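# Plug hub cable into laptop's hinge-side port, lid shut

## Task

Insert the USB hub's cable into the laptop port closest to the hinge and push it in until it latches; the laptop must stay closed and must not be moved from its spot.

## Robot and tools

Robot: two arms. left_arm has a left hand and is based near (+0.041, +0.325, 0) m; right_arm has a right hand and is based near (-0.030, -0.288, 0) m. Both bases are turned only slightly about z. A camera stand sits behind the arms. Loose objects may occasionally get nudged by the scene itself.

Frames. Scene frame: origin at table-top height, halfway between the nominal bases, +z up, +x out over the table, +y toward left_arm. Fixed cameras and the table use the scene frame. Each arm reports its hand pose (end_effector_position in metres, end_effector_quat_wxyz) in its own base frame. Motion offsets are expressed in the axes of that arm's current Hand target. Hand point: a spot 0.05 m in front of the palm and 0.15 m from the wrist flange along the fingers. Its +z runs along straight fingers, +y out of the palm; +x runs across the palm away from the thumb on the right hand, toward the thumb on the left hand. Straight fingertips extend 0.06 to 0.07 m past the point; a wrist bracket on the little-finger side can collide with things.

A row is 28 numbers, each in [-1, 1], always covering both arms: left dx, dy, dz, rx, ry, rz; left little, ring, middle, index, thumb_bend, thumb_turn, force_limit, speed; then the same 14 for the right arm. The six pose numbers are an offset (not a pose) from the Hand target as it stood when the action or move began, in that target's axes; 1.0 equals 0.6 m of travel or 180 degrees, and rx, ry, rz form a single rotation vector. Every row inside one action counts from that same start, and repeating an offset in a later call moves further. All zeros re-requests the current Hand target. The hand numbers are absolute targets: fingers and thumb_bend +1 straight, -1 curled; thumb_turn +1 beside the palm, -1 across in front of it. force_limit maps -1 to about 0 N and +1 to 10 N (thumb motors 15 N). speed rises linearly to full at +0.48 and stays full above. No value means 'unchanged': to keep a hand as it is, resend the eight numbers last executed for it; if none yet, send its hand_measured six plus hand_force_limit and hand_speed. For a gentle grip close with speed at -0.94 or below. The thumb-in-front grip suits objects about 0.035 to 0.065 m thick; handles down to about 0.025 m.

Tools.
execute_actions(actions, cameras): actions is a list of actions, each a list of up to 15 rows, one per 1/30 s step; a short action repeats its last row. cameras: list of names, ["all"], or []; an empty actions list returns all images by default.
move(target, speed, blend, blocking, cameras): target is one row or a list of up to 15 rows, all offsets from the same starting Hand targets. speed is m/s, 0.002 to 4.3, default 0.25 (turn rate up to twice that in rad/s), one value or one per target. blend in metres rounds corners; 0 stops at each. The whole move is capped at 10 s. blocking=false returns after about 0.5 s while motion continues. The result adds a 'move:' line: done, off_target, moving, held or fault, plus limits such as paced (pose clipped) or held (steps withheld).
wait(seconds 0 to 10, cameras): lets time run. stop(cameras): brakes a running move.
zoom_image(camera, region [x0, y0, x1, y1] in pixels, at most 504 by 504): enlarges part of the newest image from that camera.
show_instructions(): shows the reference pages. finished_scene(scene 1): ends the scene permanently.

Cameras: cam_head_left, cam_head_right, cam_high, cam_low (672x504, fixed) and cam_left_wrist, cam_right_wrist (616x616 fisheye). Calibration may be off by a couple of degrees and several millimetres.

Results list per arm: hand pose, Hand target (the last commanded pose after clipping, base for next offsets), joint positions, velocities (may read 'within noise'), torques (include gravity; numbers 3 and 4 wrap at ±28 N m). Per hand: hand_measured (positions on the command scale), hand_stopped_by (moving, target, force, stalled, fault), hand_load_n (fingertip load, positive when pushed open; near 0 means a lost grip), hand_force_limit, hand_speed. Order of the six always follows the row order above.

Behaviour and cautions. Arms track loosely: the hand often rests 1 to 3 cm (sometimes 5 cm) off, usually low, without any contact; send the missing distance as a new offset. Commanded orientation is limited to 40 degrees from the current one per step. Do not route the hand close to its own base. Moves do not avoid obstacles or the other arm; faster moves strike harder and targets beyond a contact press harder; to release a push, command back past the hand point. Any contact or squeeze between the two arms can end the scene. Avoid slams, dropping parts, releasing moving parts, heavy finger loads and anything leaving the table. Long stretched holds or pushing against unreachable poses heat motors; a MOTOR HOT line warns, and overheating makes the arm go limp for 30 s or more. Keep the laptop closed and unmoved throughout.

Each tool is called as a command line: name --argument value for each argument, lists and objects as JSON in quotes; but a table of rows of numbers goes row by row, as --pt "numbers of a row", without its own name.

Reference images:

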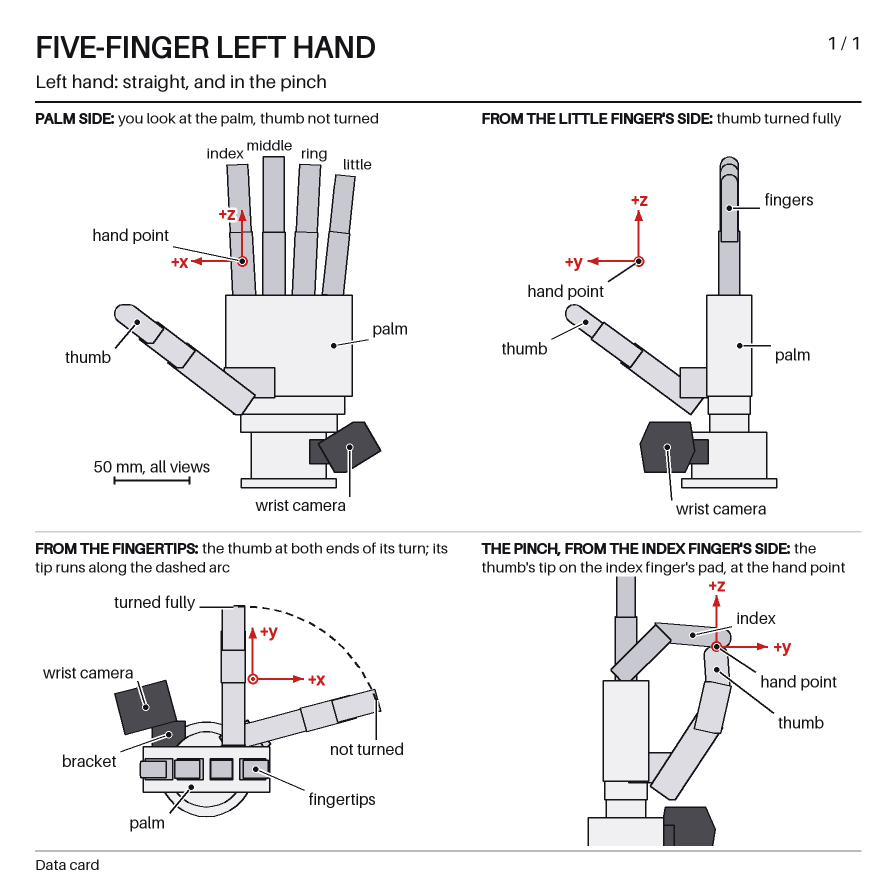

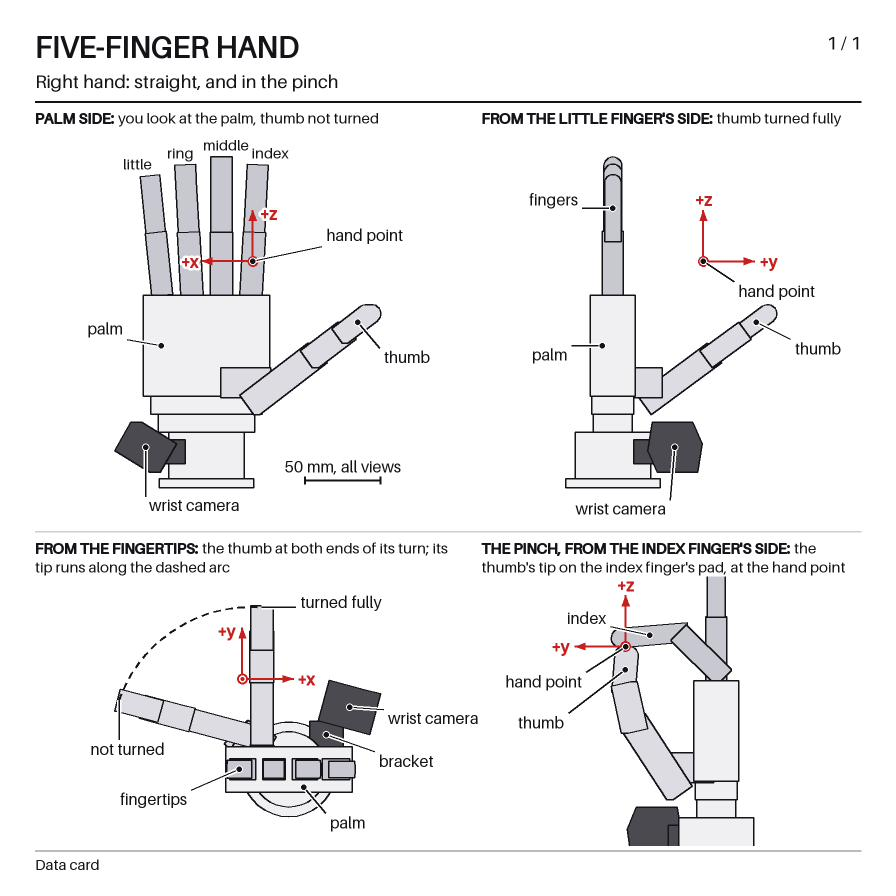

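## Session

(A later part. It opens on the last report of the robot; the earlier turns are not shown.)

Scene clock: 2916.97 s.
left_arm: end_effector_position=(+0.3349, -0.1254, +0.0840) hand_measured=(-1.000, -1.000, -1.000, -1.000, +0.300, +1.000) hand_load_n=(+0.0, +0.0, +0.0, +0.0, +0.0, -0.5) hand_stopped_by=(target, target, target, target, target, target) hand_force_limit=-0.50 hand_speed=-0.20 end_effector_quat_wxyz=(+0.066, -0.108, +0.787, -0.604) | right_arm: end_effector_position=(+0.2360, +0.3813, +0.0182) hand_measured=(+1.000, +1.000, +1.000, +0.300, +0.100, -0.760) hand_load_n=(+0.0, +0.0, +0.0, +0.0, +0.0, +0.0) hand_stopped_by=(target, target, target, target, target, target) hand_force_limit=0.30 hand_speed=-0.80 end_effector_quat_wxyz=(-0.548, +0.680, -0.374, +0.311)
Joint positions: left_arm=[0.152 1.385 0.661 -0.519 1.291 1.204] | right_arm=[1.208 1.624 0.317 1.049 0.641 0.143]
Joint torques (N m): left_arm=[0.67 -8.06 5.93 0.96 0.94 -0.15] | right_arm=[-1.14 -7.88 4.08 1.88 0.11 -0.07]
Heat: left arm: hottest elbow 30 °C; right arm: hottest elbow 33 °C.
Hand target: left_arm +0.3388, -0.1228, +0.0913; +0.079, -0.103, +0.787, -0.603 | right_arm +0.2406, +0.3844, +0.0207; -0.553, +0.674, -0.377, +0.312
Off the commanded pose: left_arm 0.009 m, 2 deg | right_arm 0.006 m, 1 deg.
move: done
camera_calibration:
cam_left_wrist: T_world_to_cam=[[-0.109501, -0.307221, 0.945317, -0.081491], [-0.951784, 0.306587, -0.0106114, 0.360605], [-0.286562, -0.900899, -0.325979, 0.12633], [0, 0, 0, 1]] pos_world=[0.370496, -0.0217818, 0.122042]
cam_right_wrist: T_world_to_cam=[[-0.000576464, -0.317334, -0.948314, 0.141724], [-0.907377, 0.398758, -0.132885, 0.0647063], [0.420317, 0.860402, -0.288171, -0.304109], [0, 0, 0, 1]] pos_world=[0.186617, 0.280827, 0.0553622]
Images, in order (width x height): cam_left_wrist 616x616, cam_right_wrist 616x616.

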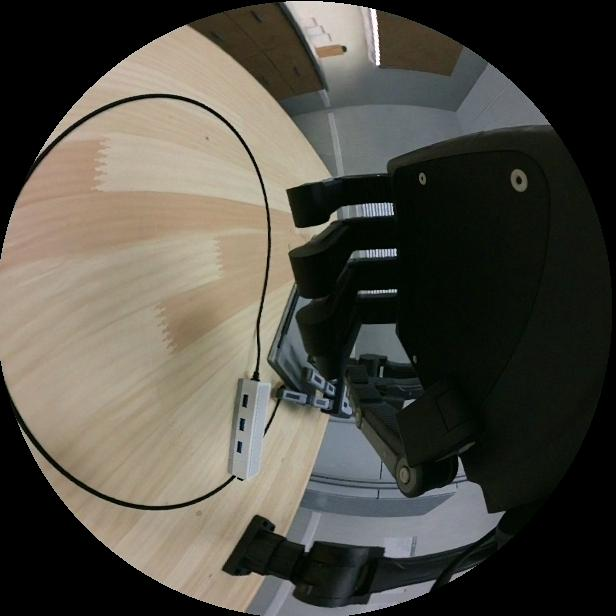

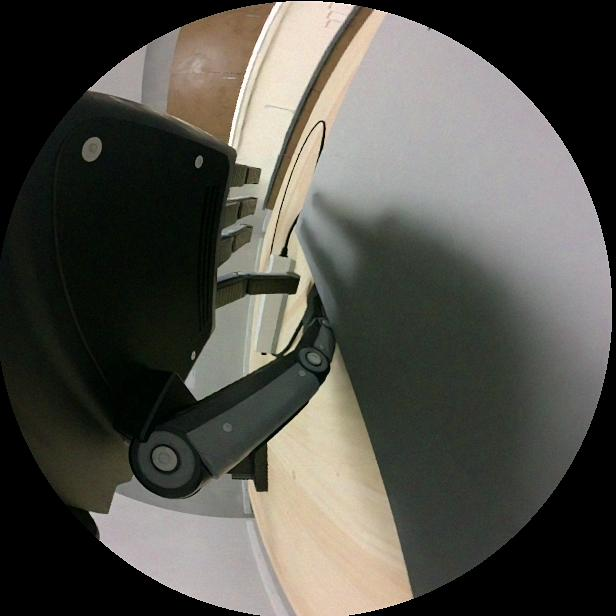

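move --target '[0,0,0,0,0,0,-1,-1,-1,-1,0.3,1,-0.5,-0.2,-0.0099,-0.0015,0.0073,0,0,0,1,1,1,0.3,0.1,-0.76,0.3,-0.8]' --speed 0.03 --cameras '["cam_left_wrist","cam_right_wrist"]'

zoom_image --camera "cam_right_wrist" --region '[300, 250, 370, 320]'

zoom_image --camera "cam_left_wrist" --region '[260, 360, 310, 410]'

Scene clock: 2924.47 s.
left_arm: end_effector_position=(+0.3349, -0.1254, +0.0840) hand_measured=(-1.000, -1.000, -1.000, -1.000, +0.300, +1.000) hand_load_n=(+0.0, +0.0, +0.0, +0.0, +0.5, +0.0) hand_stopped_by=(target, target, target, target, target, target) hand_force_limit=-0.50 hand_speed=-0.20 end_effector_quat_wxyz=(+0.066, -0.108, +0.787, -0.604) | right_arm: end_effector_position=(+0.2370, +0.3834, +0.0181) hand_measured=(+1.000, +1.000, +1.000, +0.300, +0.100, -0.760) hand_load_n=(+0.0, +0.0, +0.0, +0.0, +0.0, +0.0) hand_stopped_by=(target, target, target, target, target, target) hand_force_limit=0.30 hand_speed=-0.80 end_effector_quat_wxyz=(-0.549, +0.679, -0.375, +0.312)
Joint positions: left_arm=[0.152 1.385 0.661 -0.519 1.291 1.204] | right_arm=[1.208 1.629 0.323 1.049 0.642 0.143]
Joint torques (N m): left_arm=[0.73 -8 5.96 0.95 0.94 -0.15] | right_arm=[-0.62 -7.47 5.26 1.5 0.29 -0.05]
Heat: left arm: hottest elbow 30 °C; right arm: hottest elbow 33 °C.
Hand target: left_arm +0.3388, -0.1228, +0.0913; +0.079, -0.103, +0.787, -0.603 | right_arm +0.2414, +0.3917, +0.0206; -0.553, +0.674, -0.377, +0.312
Off the commanded pose: left_arm 0.009 m, 2 deg | right_arm 0.010 m, 1 deg.
move: done
camera_calibration:
cam_left_wrist: T_world_to_cam=[[-0.109501, -0.307221, 0.945317, -0.081491], [-0.951784, 0.306587, -0.0106114, 0.360605], [-0.286562, -0.900899, -0.325979, 0.12633], [0, 0, 0, 1]] pos_world=[0.370496, -0.0217818, 0.122042]
cam_right_wrist: T_world_to_cam=[[-0.000298725, -0.316429, -0.948616, 0.141936], [-0.906861, 0.39986, -0.133095, 0.0642148], [0.421429, 0.860224, -0.287077, -0.306656], [0, 0, 0, 1]] pos_world=[0.18751, 0.283029, 0.0551555]
Images, in order (width x height): cam_left_wrist 616x616, cam_right_wrist 616x616.

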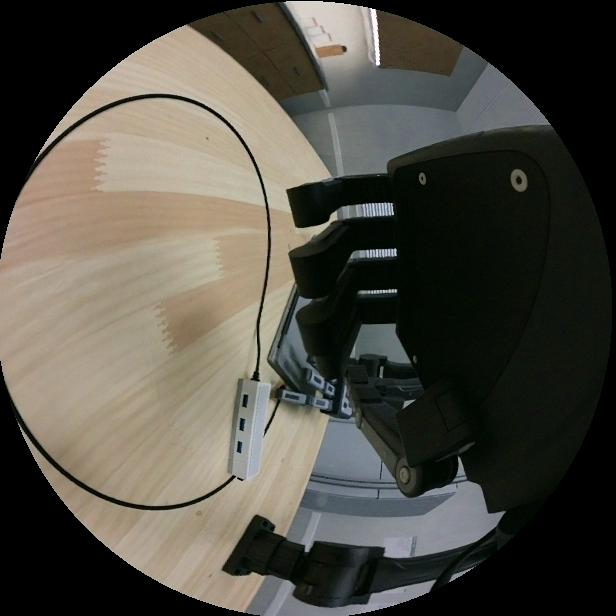

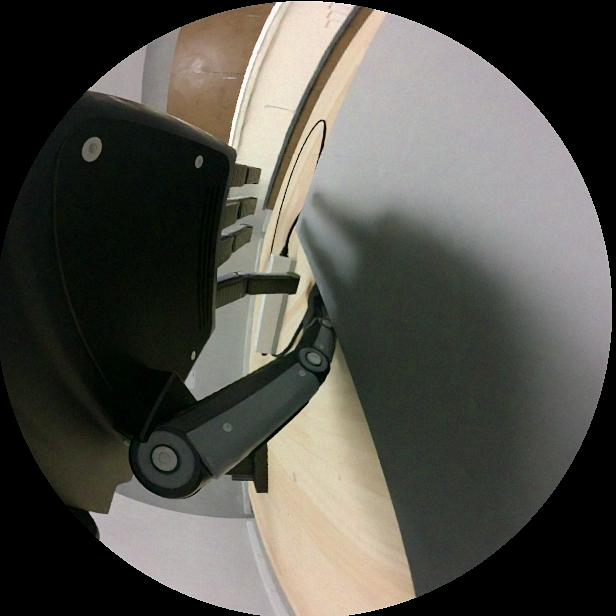

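Scaled by 7.200 from the camera's 616x616 image, which has a finer 880x880 frame.

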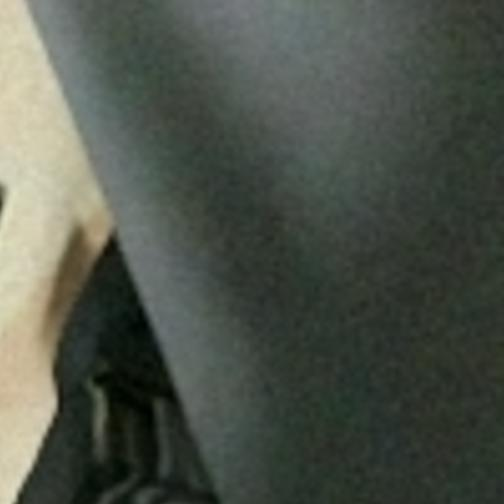

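Scaled by 10.080 from the camera's 616x616 image, which has a finer 880x880 frame.

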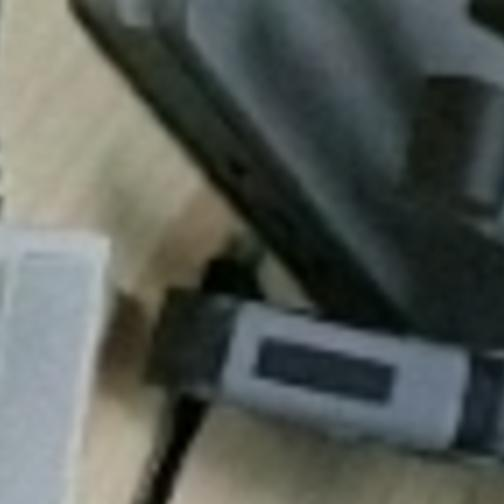

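move --pt "0 0 0 0 0 0 -1 -1 -1 -1 0.3 1 -0.5 -0.2 -0.004 -0.0235 -0.004 0 0 0 1 1 1 0.3 0.1 -0.76 0.3 -0.8" --pt "0 0 0 0 0 0 -1 -1 -1 -1 0.3 1 -0.5 -0.2 0 0.0015 -0.0003 0 0 0 1 1 1 0.3 0.1 -0.76 0.3 -0.8" --speed 0.04 --cameras '["cam_left_wrist","cam_right_wrist"]'

zoom_image --camera "cam_right_wrist" --region '[300, 250, 370, 320]'

zoom_image --camera "cam_left_wrist" --region '[260, 360, 310, 410]'

Scene clock: 2931.13 s.
left_arm: end_effector_position=(+0.3349, -0.1254, +0.0840) hand_measured=(-1.000, -1.000, -1.000, -1.000, +0.300, +1.000) hand_load_n=(+0.0, +0.0, +0.0, +0.0, +0.0, +0.0) hand_stopped_by=(target, target, target, target, target, target) hand_force_limit=-0.50 hand_speed=-0.20 end_effector_quat_wxyz=(+0.066, -0.108, +0.787, -0.604) | right_arm: end_effector_position=(+0.2381, +0.3838, +0.0170) hand_measured=(+1.000, +1.000, +1.000, +0.300, +0.100, -0.760) hand_load_n=(+0.0, -0.5, -0.5, +0.0, -0.5, +0.0) hand_stopped_by=(target, target, target, target, target, target) hand_force_limit=0.30 hand_speed=-0.80 end_effector_quat_wxyz=(-0.545, +0.680, -0.376, +0.314)
Joint positions: left_arm=[0.152 1.385 0.661 -0.519 1.291 1.204] | right_arm=[1.208 1.631 0.329 1.039 0.647 0.143]
Joint torques (N m): left_arm=[0.67 -7.88 5.91 0.96 0.94 -0.14] | right_arm=[-0.56 -7.65 4.71 1.94 0.13 -0.05]
Heat: left arm: hottest elbow 30 °C; right arm: hottest elbow 33 °C.
Hand target: left_arm +0.3388, -0.1228, +0.0913; +0.079, -0.103, +0.787, -0.603 | right_arm +0.2410, +0.3916, +0.0197; -0.553, +0.674, -0.377, +0.312
Off the commanded pose: left_arm 0.009 m, 2 deg | right_arm 0.009 m, 1 deg.
move: done
camera_calibration:
cam_left_wrist: T_world_to_cam=[[-0.109501, -0.307221, 0.945317, -0.081491], [-0.951784, 0.306587, -0.0106114, 0.360605], [-0.286562, -0.900899, -0.325979, 0.12633], [0, 0, 0, 1]] pos_world=[0.370496, -0.0217818, 0.122042]
cam_right_wrist: T_world_to_cam=[[-0.00286552, -0.322641, -0.946517, 0.143983], [-0.904916, 0.403659, -0.134856, 0.0631007], [0.42558, 0.856132, -0.293119, -0.307045], [0, 0, 0, 1]] pos_world=[0.188186, 0.283855, 0.0547915]
Images, in order (width x height): cam_left_wrist 616x616, cam_right_wrist 616x616.

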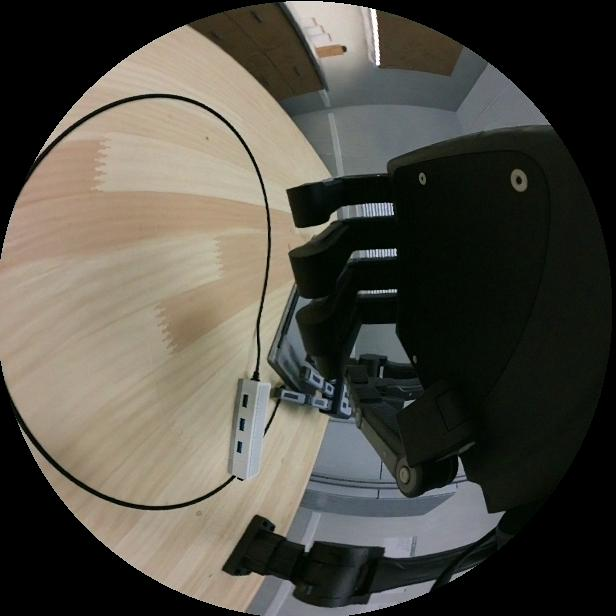

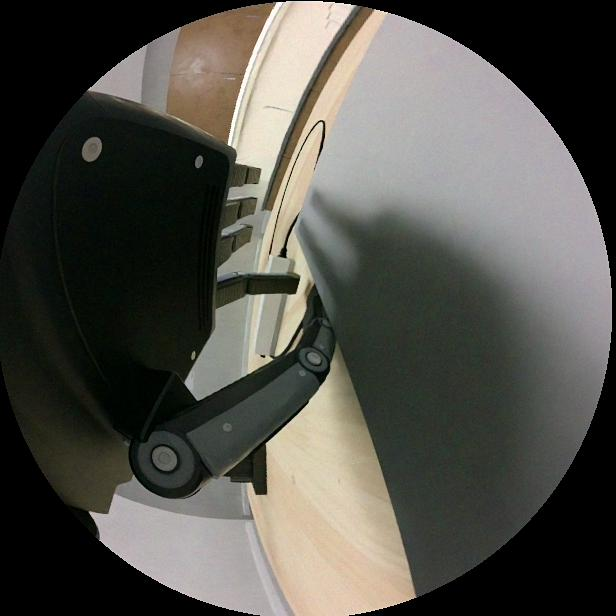

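Scaled by 7.200 from the camera's 616x616 image, which has a finer 880x880 frame.

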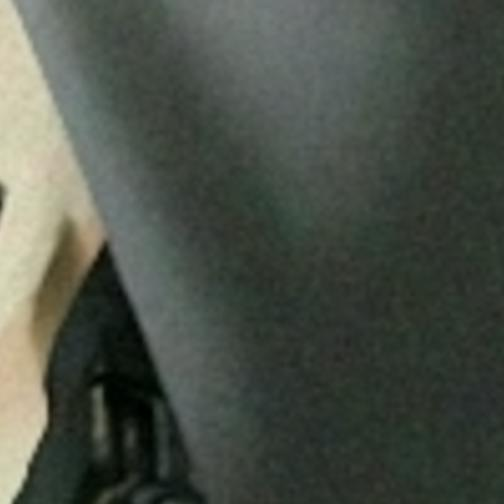

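Scaled by 10.080 from the camera's 616x616 image, which has a finer 880x880 frame.

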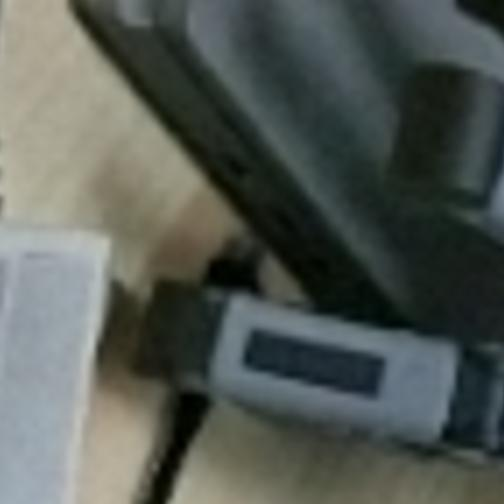

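move --pt "0 0 0 0 0 0 -1 -1 -1 -1 0.3 1 -0.5 -0.2 -0.0187 -0.0809 -0.0206 0 0 0 1 1 1 0.3 0.1 -0.76 0.3 -0.8" --pt "0 0 0 0 0 0 -1 -1 -1 -1 0.3 1 -0.5 -0.2 0.0063 -0.0804 -0.0225 0 0 0 1 1 1 0.3 0.1 -0.76 0.3 -0.8" --pt "0 0 0 0 0 0 -1 -1 -1 -1 0.3 1 -0.5 -0.2 0.006 -0.0237 -0.0114 0 0 0 1 1 1 0.3 0.1 -0.76 0.3 -0.8" --speed 0.06 --cameras '["cam_left_wrist","cam_right_wrist"]'

zoom_image --camera "cam_right_wrist" --region '[300, 260, 370, 330]'

zoom_image --camera "cam_left_wrist" --region '[260, 360, 310, 410]'

Scene clock: 2943.57 s.
left_arm: end_effector_position=(+0.3349, -0.1254, +0.0840) hand_measured=(-1.000, -1.000, -1.000, -1.000, +0.300, +1.000) hand_load_n=(+0.0, +0.0, +0.0, +0.0, +0.0, -0.5) hand_stopped_by=(target, target, target, target, target, target) hand_force_limit=-0.50 hand_speed=-0.20 end_effector_quat_wxyz=(+0.066, -0.108, +0.787, -0.604) | right_arm: end_effector_position=(+0.2363, +0.3862, +0.0352) hand_measured=(+1.000, +1.000, +1.000, +0.300, +0.100, -0.760) hand_load_n=(+0.0, +0.0, +0.0, +0.0, +0.0, +0.0) hand_stopped_by=(target, target, target, target, target, target) hand_force_limit=0.30 hand_speed=-0.80 end_effector_quat_wxyz=(-0.550, +0.678, -0.374, +0.312)
Joint positions: left_arm=[0.152 1.385 0.661 -0.519 1.291 1.204] | right_arm=[1.213 1.549 0.332 0.963 0.647 0.144]
Joint torques (N m): left_arm=[0.79 -8 5.91 0.96 0.94 -0.14] | right_arm=[-1.14 -7.3 4.05 2.15 0.11 -0.05]
Heat: left arm: hottest elbow 30 °C; right arm: hottest elbow 33 °C.
Hand target: left_arm +0.3388, -0.1228, +0.0913; +0.079, -0.103, +0.787, -0.603 | right_arm +0.2394, +0.3865, +0.0350; -0.553, +0.674, -0.377, +0.312
Off the commanded pose: left_arm 0.009 m, 2 deg | right_arm 0.003 m, 1 deg.
move: done
camera_calibration:
cam_left_wrist: T_world_to_cam=[[-0.109501, -0.307221, 0.945317, -0.081491], [-0.951784, 0.306587, -0.0106114, 0.360605], [-0.286562, -0.900899, -0.325979, 0.12633], [0, 0, 0, 1]] pos_world=[0.370496, -0.0217818, 0.122042]
cam_right_wrist: T_world_to_cam=[[0.00170767, -0.314177, -0.949363, 0.157712], [-0.90693, 0.39946, -0.133827, 0.0650476], [0.421278, 0.861234, -0.284255, -0.304281], [0, 0, 0, 1]] pos_world=[0.186911, 0.285623, 0.0719381]
Images, in order (width x height): cam_left_wrist 616x616, cam_right_wrist 616x616.

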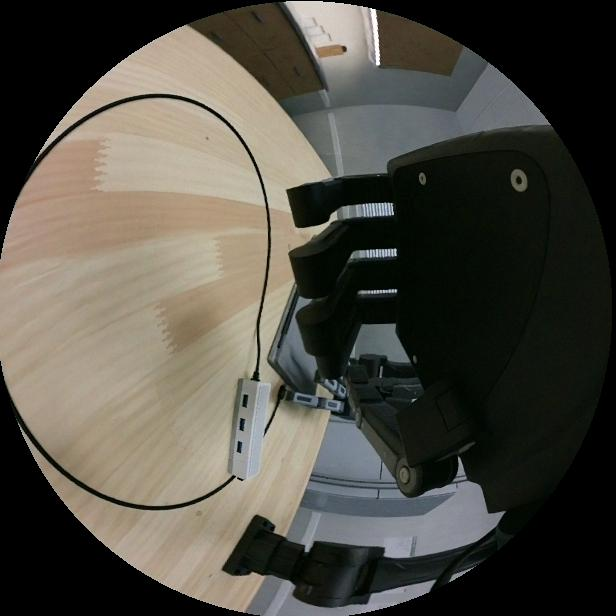

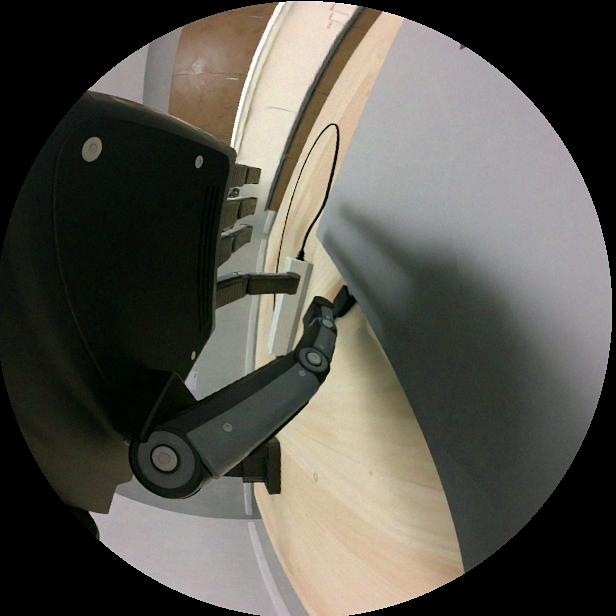

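Scaled by 7.200 from the camera's 616x616 image, which has a finer 880x880 frame.

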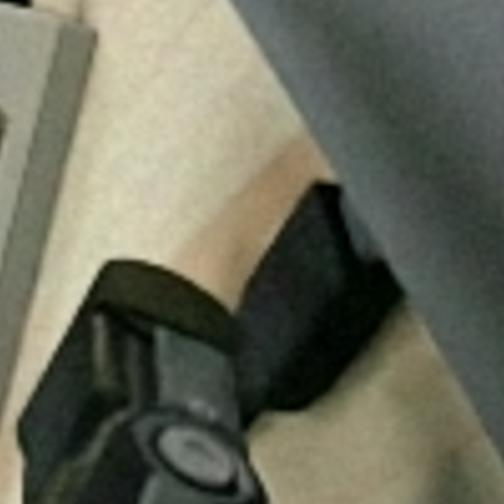

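Scaled by 10.080 from the camera's 616x616 image, which has a finer 880x880 frame.

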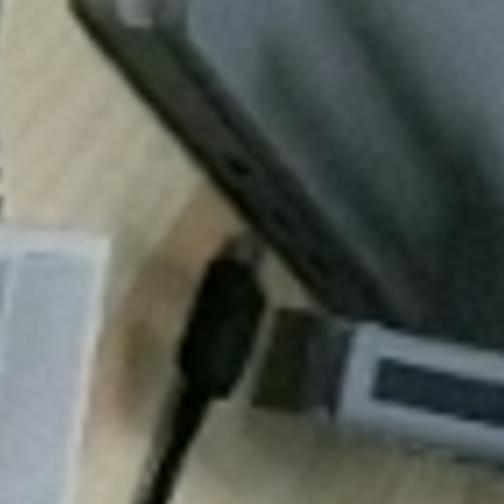

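move --target '[0,0,0,0,0,0,-1,-1,-1,-1,0.3,1,-0.5,-0.2,-0.0001,0.0245,0.0048,0,0,0,1,1,1,0.3,0.1,-0.76,0.3,-0.8]' --speed 0.04 --cameras '["cam_left_wrist","cam_right_wrist"]'

zoom_image --camera "cam_right_wrist" --region '[300, 250, 370, 320]'

zoom_image --camera "cam_left_wrist" --region '[260, 360, 310, 410]'

Scene clock: 2951.27 s.
left_arm: end_effector_position=(+0.3349, -0.1254, +0.0840) hand_measured=(-1.000, -1.000, -1.000, -1.000, +0.300, +1.000) hand_load_n=(+0.0, +0.0, +0.0, +0.0, +0.0, -0.5) hand_stopped_by=(target, target, target, target, target, target) hand_force_limit=-0.50 hand_speed=-0.20 end_effector_quat_wxyz=(+0.066, -0.108, +0.787, -0.604) | right_arm: end_effector_position=(+0.2368, +0.3875, +0.0211) hand_measured=(+1.000, +1.000, +1.000, +0.300, +0.100, -0.760) hand_load_n=(+0.0, +0.0, +0.0, +0.0, +0.5, +0.0) hand_stopped_by=(target, target, target, target, target, target) hand_force_limit=0.30 hand_speed=-0.80 end_effector_quat_wxyz=(-0.551, +0.678, -0.374, +0.312)
Joint positions: left_arm=[0.152 1.385 0.661 -0.519 1.291 1.204] | right_arm=[1.213 1.625 0.332 1.042 0.647 0.144]
Joint torques (N m): left_arm=[0.67 -8.12 5.93 0.95 0.93 -0.14] | right_arm=[-1.03 -7.71 3.28 2.06 0.11 -0.05]
Heat: left arm: hottest elbow 30 °C; right arm: hottest elbow 33 °C.
Hand target: left_arm +0.3388, -0.1228, +0.0913; +0.079, -0.103, +0.787, -0.603 | right_arm +0.2394, +0.3865, +0.0200; -0.553, +0.674, -0.377, +0.312
Off the commanded pose: left_arm 0.009 m, 2 deg | right_arm 0.003 m, 1 deg.
move: done
camera_calibration:
cam_left_wrist: T_world_to_cam=[[-0.109501, -0.307221, 0.945317, -0.081491], [-0.951784, 0.306587, -0.0106114, 0.360605], [-0.286562, -0.900899, -0.325979, 0.12633], [0, 0, 0, 1]] pos_world=[0.370496, -0.0217818, 0.122042]
cam_right_wrist: T_world_to_cam=[[0.00243114, -0.312109, -0.950043, 0.143715], [-0.90683, 0.399748, -0.133646, 0.0628911], [0.42149, 0.861852, -0.282058, -0.309919], [0, 0, 0, 1]] pos_world=[0.18731, 0.286819, 0.0575248]
Images, in order (width x height): cam_left_wrist 616x616, cam_right_wrist 616x616.

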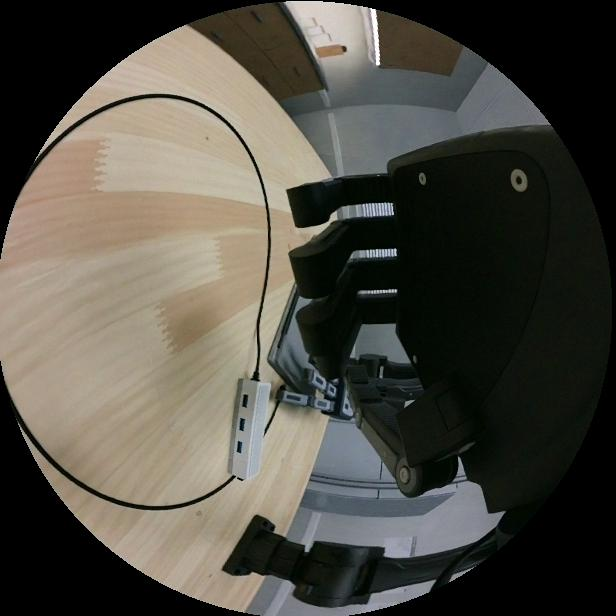

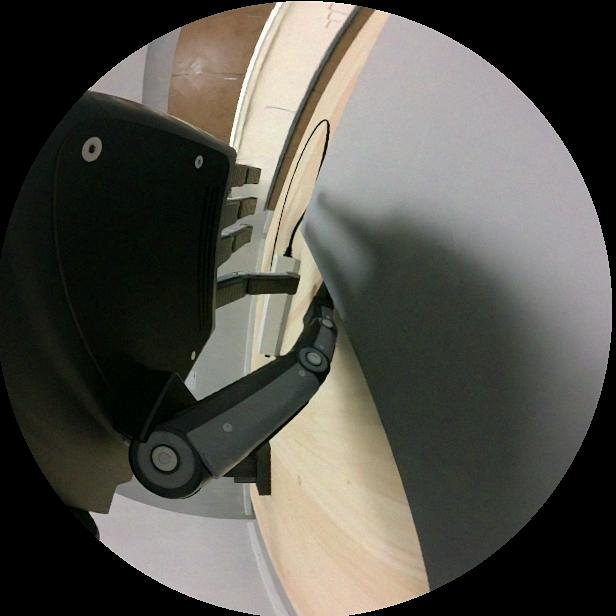

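Scaled by 7.200 from the camera's 616x616 image, which has a finer 880x880 frame.

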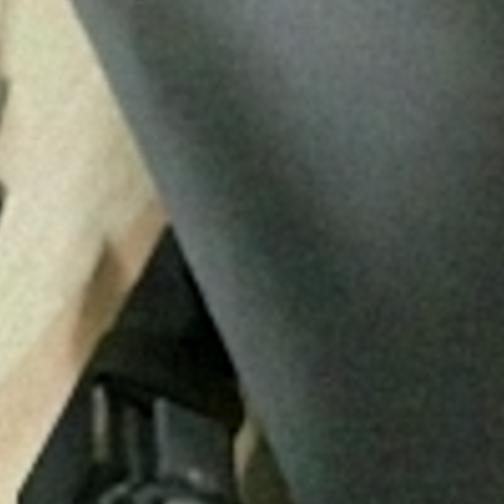

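Scaled by 10.080 from the camera's 616x616 image, which has a finer 880x880 frame.

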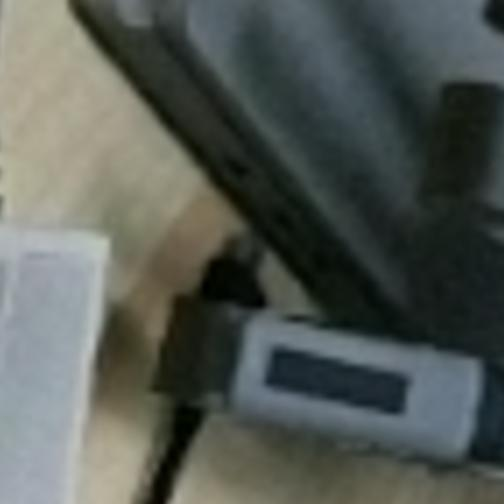

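move --target '[0,0,0,0,0,0,-1,-1,-1,-1,0.3,1,-0.5,-0.2,0,0.0065,0.0013,0,0,0,1,1,1,0.3,0.1,-0.76,0.3,-0.8]' --speed 0.03 --cameras '[]'

Scene clock: 2958.90 s.
left_arm: end_effector_position=(+0.3349, -0.1254, +0.0840) hand_measured=(-1.000, -1.000, -1.000, -1.000, +0.300, +1.000) hand_load_n=(+0.0, +0.0, +0.0, +0.0, +0.5, +0.0) hand_stopped_by=(target, target, target, target, target, target) hand_force_limit=-0.50 hand_speed=-0.20 end_effector_quat_wxyz=(+0.066, -0.108, +0.787, -0.604) | right_arm: end_effector_position=(+0.2369, +0.3877, +0.0175) hand_measured=(+1.000, +1.000, +1.000, +0.300, +0.100, -0.760) hand_load_n=(+0.0, +0.0, -0.5, +0.0, +0.0, +0.0) hand_stopped_by=(target, target, target, target, target, target) hand_force_limit=0.30 hand_speed=-0.80 end_effector_quat_wxyz=(-0.551, +0.677, -0.374, +0.312)
Joint positions: left_arm=[0.152 1.385 0.661 -0.519 1.291 1.204] | right_arm=[1.213 1.645 0.332 1.063 0.647 0.144]
Joint torques (N m): left_arm=[0.73 -7.94 5.94 0.96 0.92 -0.14] | right_arm=[-1.03 -8.12 3.11 2.07 0.11 -0.05]
Heat: left arm: hottest elbow 30 °C; right arm: hottest elbow 33 °C.
Hand target: left_arm +0.3388, -0.1228, +0.0913; +0.079, -0.103, +0.787, -0.603 | right_arm +0.2394, +0.3865, +0.0161; -0.553, +0.674, -0.377, +0.312
Off the commanded pose: left_arm 0.009 m, 2 deg | right_arm 0.003 m, 1 deg.
move: done
No camera images: "cameras" was empty.

move --target '[0,0,0,0,0,0,-1,-1,-1,-1,0.3,1,-0.5,-0.2,0,0,0,0,0,0,1,1,1,-0.35,0.1,-0.76,0.35,-0.95]' --speed 0.03 --cameras '["cam_left_wrist","cam_right_wrist"]'

zoom_image --camera "cam_right_wrist" --region '[300, 250, 370, 320]'

zoom_image --camera "cam_left_wrist" --region '[260, 360, 310, 410]'

Scene clock: 2966.77 s.
left_arm: end_effector_position=(+0.3349, -0.1254, +0.0840) hand_measured=(-1.000, -1.000, -1.000, -1.000, +0.300, +1.000) hand_load_n=(+0.0, +0.5, +0.0, +0.0, +0.0, -0.5) hand_stopped_by=(target, target, target, target, target, target) hand_force_limit=-0.50 hand_speed=-0.20 end_effector_quat_wxyz=(+0.066, -0.108, +0.787, -0.604) | right_arm: end_effector_position=(+0.2372, +0.3884, +0.0189) hand_measured=(+1.000, +1.000, +1.000, -0.080, +0.100, -0.760) hand_load_n=(+0.0, -0.5, +0.0, +7.0, +3.0, -2.0) hand_stopped_by=(target, target, target, force, target, target) hand_force_limit=0.35 hand_speed=-0.95 end_effector_quat_wxyz=(-0.554, +0.675, -0.375, +0.311)
Joint positions: left_arm=[0.152 1.385 0.661 -0.519 1.291 1.204] | right_arm=[1.213 1.645 0.332 1.069 0.647 0.144]
Joint torques (N m): left_arm=[0.79 -8.06 5.94 0.95 0.94 -0.15] | right_arm=[-1.14 -7.82 3.1 1.85 0.1 -0.05]
Heat: left arm: hottest elbow 30 °C; right arm: hottest elbow 33 °C.
Hand target: left_arm +0.3388, -0.1228, +0.0913; +0.079, -0.103, +0.787, -0.603 | right_arm +0.2394, +0.3864, +0.0160; -0.553, +0.674, -0.377, +0.312
Off the commanded pose: left_arm 0.009 m, 2 deg | right_arm 0.004 m, 0 deg.
move: done
camera_calibration:
cam_left_wrist: T_world_to_cam=[[-0.109501, -0.307221, 0.945317, -0.081491], [-0.951784, 0.306587, -0.0106114, 0.360605], [-0.286562, -0.900899, -0.325979, 0.12633], [0, 0, 0, 1]] pos_world=[0.370496, -0.0217818, 0.122042]
cam_right_wrist: T_world_to_cam=[[0.00500824, -0.305311, -0.95224, 0.138718], [-0.906489, 0.400659, -0.133228, 0.0621285], [0.4222, 0.863862, -0.274754, -0.312605], [0, 0, 0, 1]] pos_world=[0.187606, 0.287507, 0.0544807]
Images, in order (width x height): cam_left_wrist 616x616, cam_right_wrist 616x616.

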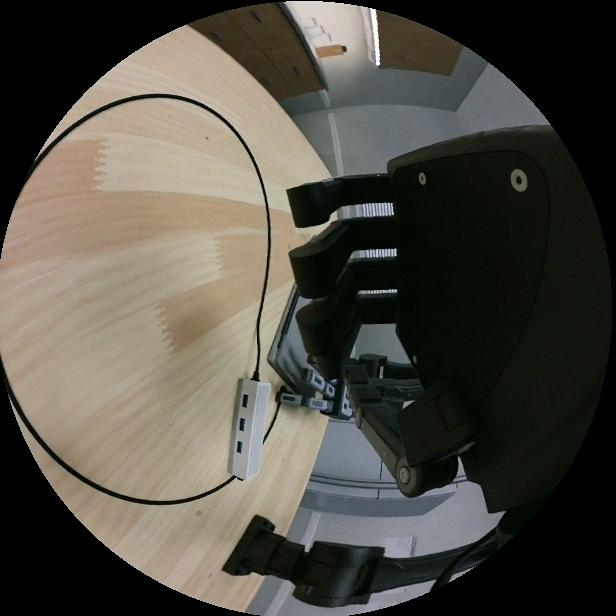

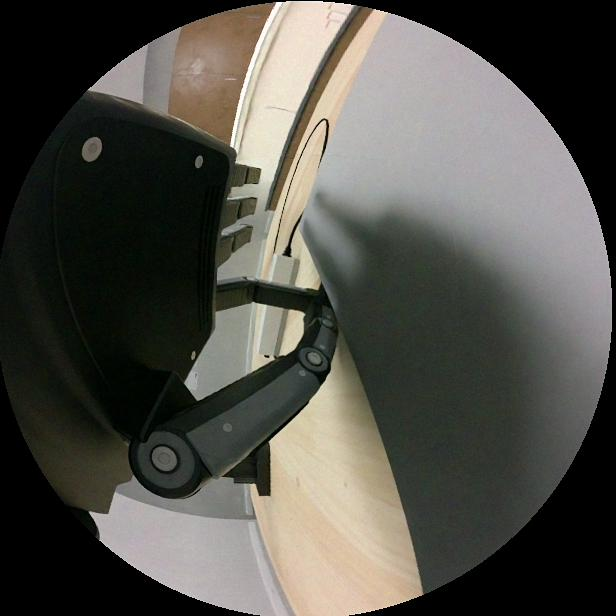

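Scaled by 7.200 from the camera's 616x616 image, which has a finer 880x880 frame.

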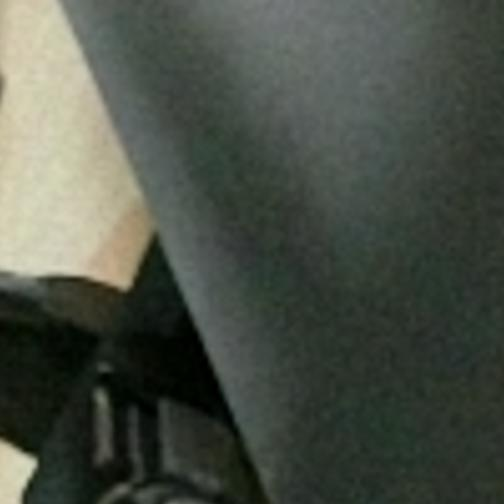

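Scaled by 10.080 from the camera's 616x616 image, which has a finer 880x880 frame.

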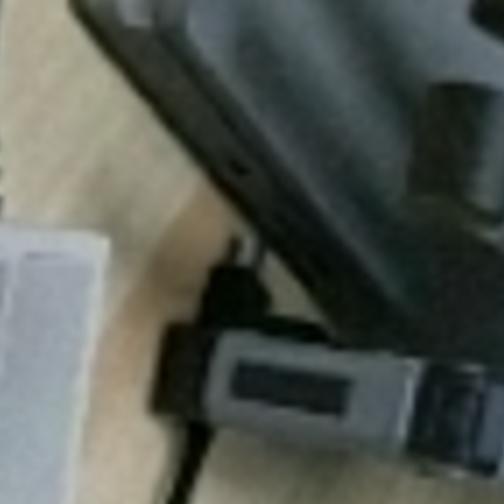

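move --pt "0 0 0 0 0 0 -1 -1 -1 -1 0.3 1 -0.5 -0.2 -0.0233 -0.0168 -0.0015 0 0 0 1 1 1 -0.35 0.1 -0.76 0.35 -0.95" --pt "0 0 0 0 0 0 -1 -1 -1 -1 0.3 1 -0.5 -0.2 -0.0329 -0.0823 -0.0137 0 0 0 1 1 1 -0.35 0.1 -0.76 0.35 -0.95" --speed 0.04 --cameras '["cam_left_wrist","cam_right_wrist"]'

zoom_image --camera "cam_right_wrist" --region '[305, 255, 355, 305]'

zoom_image --camera "cam_left_wrist" --region '[270, 370, 330, 430]'

Scene clock: 2976.77 s.
left_arm: end_effector_position=(+0.3349, -0.1254, +0.0840) hand_measured=(-1.000, -1.000, -1.000, -1.000, +0.300, +1.000) hand_load_n=(+0.0, +0.0, +0.0, +0.0, +0.0, +0.0) hand_stopped_by=(target, target, target, target, target, target) hand_force_limit=-0.50 hand_speed=-0.20 end_effector_quat_wxyz=(+0.066, -0.108, +0.787, -0.604) | right_arm: end_effector_position=(+0.2291, +0.3887, +0.0477) hand_measured=(+1.000, +1.000, +1.000, -0.082, +0.100, -0.760) hand_load_n=(+0.0, +0.0, +0.0, +0.0, +0.0, +0.0) hand_stopped_by=(target, target, target, force, target, target) hand_force_limit=0.35 hand_speed=-0.95 end_effector_quat_wxyz=(-0.535, +0.688, -0.372, +0.320)
Joint positions: left_arm=[0.152 1.385 0.661 -0.519 1.291 1.204] | right_arm=[1.247 1.462 0.354 0.815 0.689 0.147]
Joint torques (N m): left_arm=[0.73 -8.18 5.98 0.95 0.93 -0.14] | right_arm=[0.26 -9.58 7.3 1.01 0.32 0.05]
Heat: left arm: hottest elbow 30 °C; right arm: hottest elbow 33 °C.
Hand target: left_arm +0.3388, -0.1228, +0.0913; +0.079, -0.103, +0.787, -0.603 | right_arm +0.2302, +0.4043, +0.0660; -0.553, +0.674, -0.377, +0.312
Off the commanded pose: left_arm 0.009 m, 2 deg | right_arm 0.024 m, 3 deg.
move: off_target (right_arm)
camera_calibration:
cam_left_wrist: T_world_to_cam=[[-0.109501, -0.307221, 0.945317, -0.081491], [-0.951784, 0.306587, -0.0106114, 0.360605], [-0.286562, -0.900899, -0.325979, 0.12633], [0, 0, 0, 1]] pos_world=[0.370496, -0.0217818, 0.122042]
cam_right_wrist: T_world_to_cam=[[-0.00444029, -0.350248, -0.936646, 0.185209], [-0.904496, 0.400856, -0.145607, 0.0585125], [0.426459, 0.846547, -0.318578, -0.29366], [0, 0, 0, 1]] pos_world=[0.17898, 0.290011, 0.088442]
Images, in order (width x height): cam_left_wrist 616x616, cam_right_wrist 616x616.

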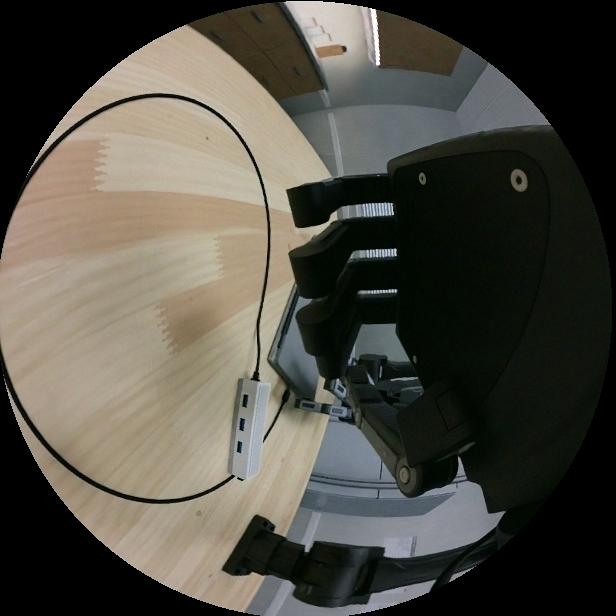

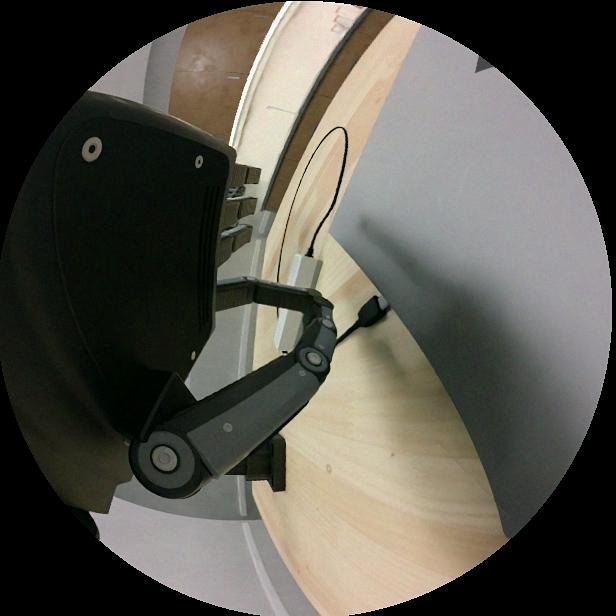

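Scaled by 10.080 from the camera's 616x616 image, which has a finer 880x880 frame.

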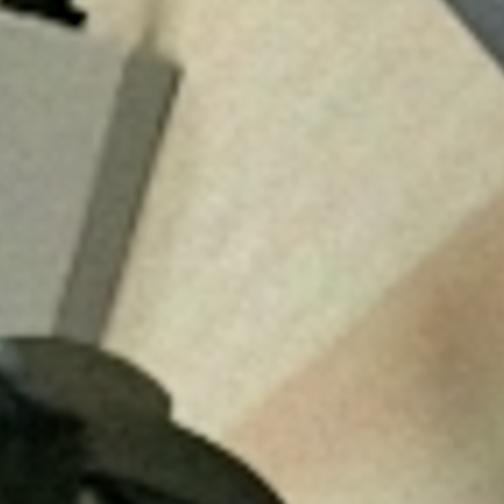

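Scaled by 8.400 from the camera's 616x616 image, which has a finer 880x880 frame.

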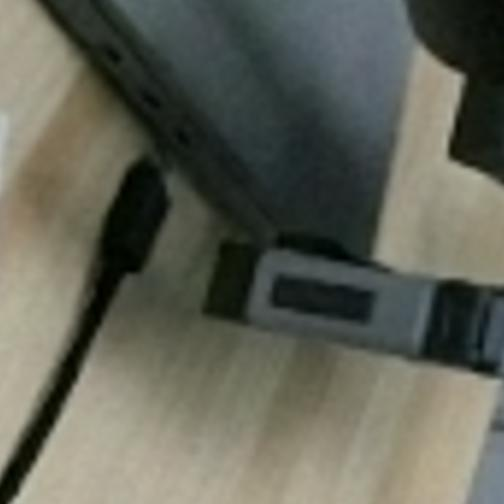

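zoom_image --camera "cam_left_wrist" --region '[276, 380, 300, 404]'

zoom_image --camera "cam_right_wrist" --region '[330, 270, 400, 340]'

Scaled by 21.000 from the camera's 616x616 image, which has a finer 880x880 frame.

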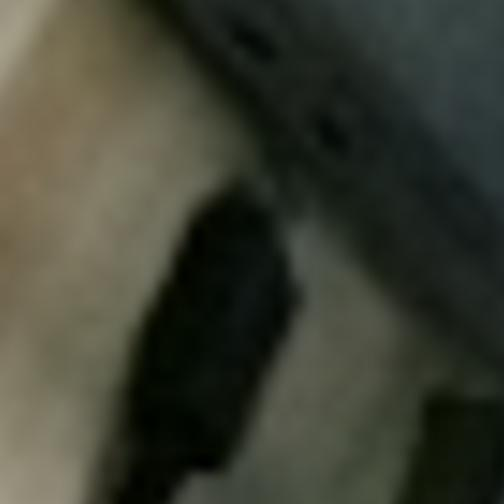

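Scaled by 7.200 from the camera's 616x616 image, which has a finer 880x880 frame.

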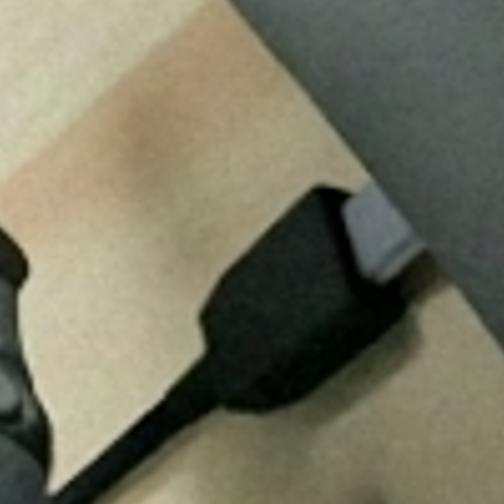

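move --pt "0 0 0 0 0 0 -1 -1 -1 -1 0.3 1 -0.5 -0.2 0.0049 -0.0005 -0.032 -0.0002 0.0507 0.01 1 1 1 0.3 0.18 -0.76 0.35 -0.5" --pt "0 0 0 0 0 0 -1 -1 -1 -1 0.3 1 -0.5 -0.2 0.0299 0 -0.0339 -0.0002 0.0507 0.01 1 1 1 0.3 0.18 -0.76 0.35 -0.5" --pt "0 0 0 0 0 0 -1 -1 -1 -1 0.3 1 -0.5 -0.2 0.0297 0.0572 -0.0226 -0.0002 0.0507 0.01 1 1 1 0.3 0.18 -0.76 0.35 -0.5" --speed 0.06 --cameras '["cam_left_wrist","cam_right_wrist"]'

zoom_image --camera "cam_right_wrist" --region '[300, 260, 370, 330]'

zoom_image --camera "cam_left_wrist" --region '[266, 370, 316, 420]'

Scene clock: 3057.90 s.
left_arm: end_effector_position=(+0.3349, -0.1254, +0.0840) hand_measured=(-1.000, -1.000, -1.000, -1.000, +0.300, +1.000) hand_load_n=(+0.0, +0.0, +0.0, +0.0, +0.0, -0.5) hand_stopped_by=(target, target, target, target, target, target) hand_force_limit=-0.50 hand_speed=-0.20 end_effector_quat_wxyz=(+0.066, -0.108, +0.787, -0.604) | right_arm: end_effector_position=(+0.2196, +0.3783, +0.0361) hand_measured=(+1.000, +1.000, +1.000, +0.300, +0.180, -0.760) hand_load_n=(+0.0, +0.0, +0.0, +0.0, +0.0, +0.0) hand_stopped_by=(target, target, target, target, target, target) hand_force_limit=0.35 hand_speed=-0.50 end_effector_quat_wxyz=(-0.524, +0.645, -0.427, +0.356)
Joint positions: left_arm=[0.152 1.385 0.661 -0.519 1.291 1.204] | right_arm=[1.343 1.532 0.352 0.845 0.927 0.26]
Joint torques (N m): left_arm=[0.67 -8 5.96 0.99 0.93 -0.15] | right_arm=[-1.08 -7.12 4.15 1.88 0.2 -0.05]
Heat: left arm: hottest elbow 30 °C; right arm: hottest elbow 35 °C.
Hand target: left_arm +0.3388, -0.1228, +0.0913; +0.079, -0.103, +0.787, -0.603 | right_arm +0.2226, +0.3786, +0.0349; -0.526, +0.641, -0.430, +0.356
Off the commanded pose: left_arm 0.009 m, 2 deg | right_arm 0.003 m, 1 deg.
move: done
camera_calibration:
cam_left_wrist: T_world_to_cam=[[-0.109501, -0.307221, 0.945317, -0.081491], [-0.951784, 0.306587, -0.0106114, 0.360605], [-0.286562, -0.900899, -0.325979, 0.12633], [0, 0, 0, 1]] pos_world=[0.370496, -0.0217818, 0.122042]
cam_right_wrist: T_world_to_cam=[[-0.046127, -0.309446, -0.949798, 0.164837], [-0.830351, 0.540452, -0.135755, -0.0169819], [0.555329, 0.782403, -0.281878, -0.289961], [0, 0, 0, 1]] pos_world=[0.154526, 0.287053, 0.0725229]
Images, in order (width x height): cam_left_wrist 616x616, cam_right_wrist 616x616.

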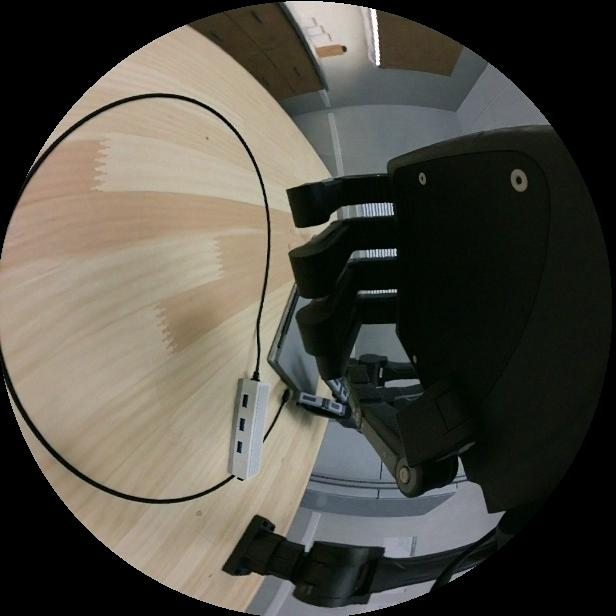

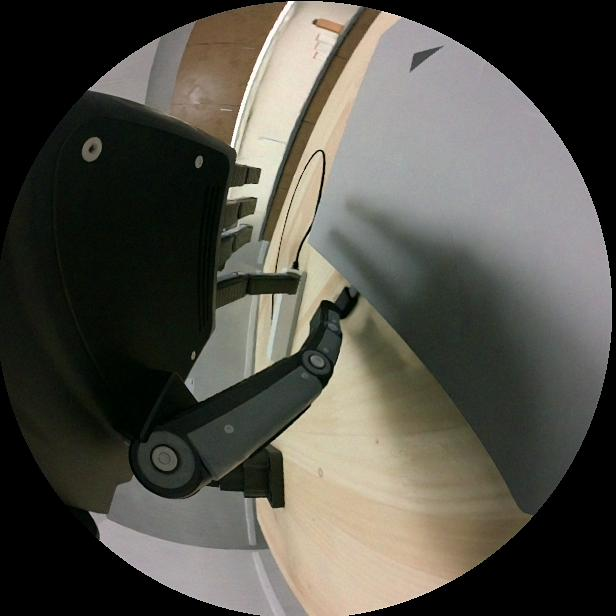

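Scaled by 7.200 from the camera's 616x616 image, which has a finer 880x880 frame.

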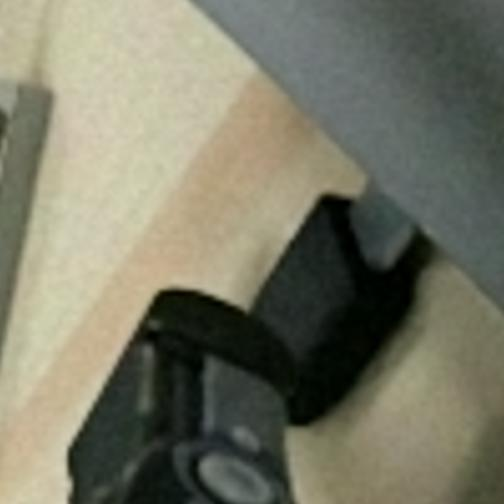

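Scaled by 10.080 from the camera's 616x616 image, which has a finer 880x880 frame.

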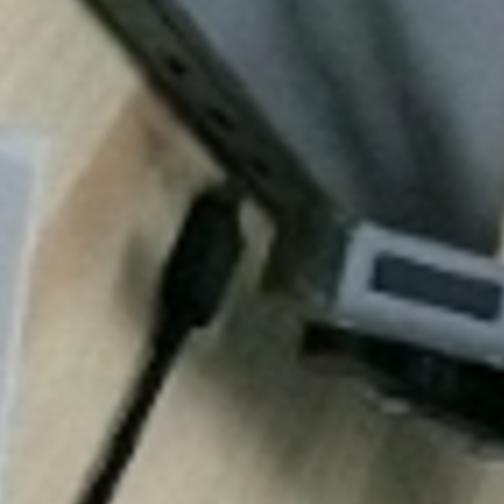

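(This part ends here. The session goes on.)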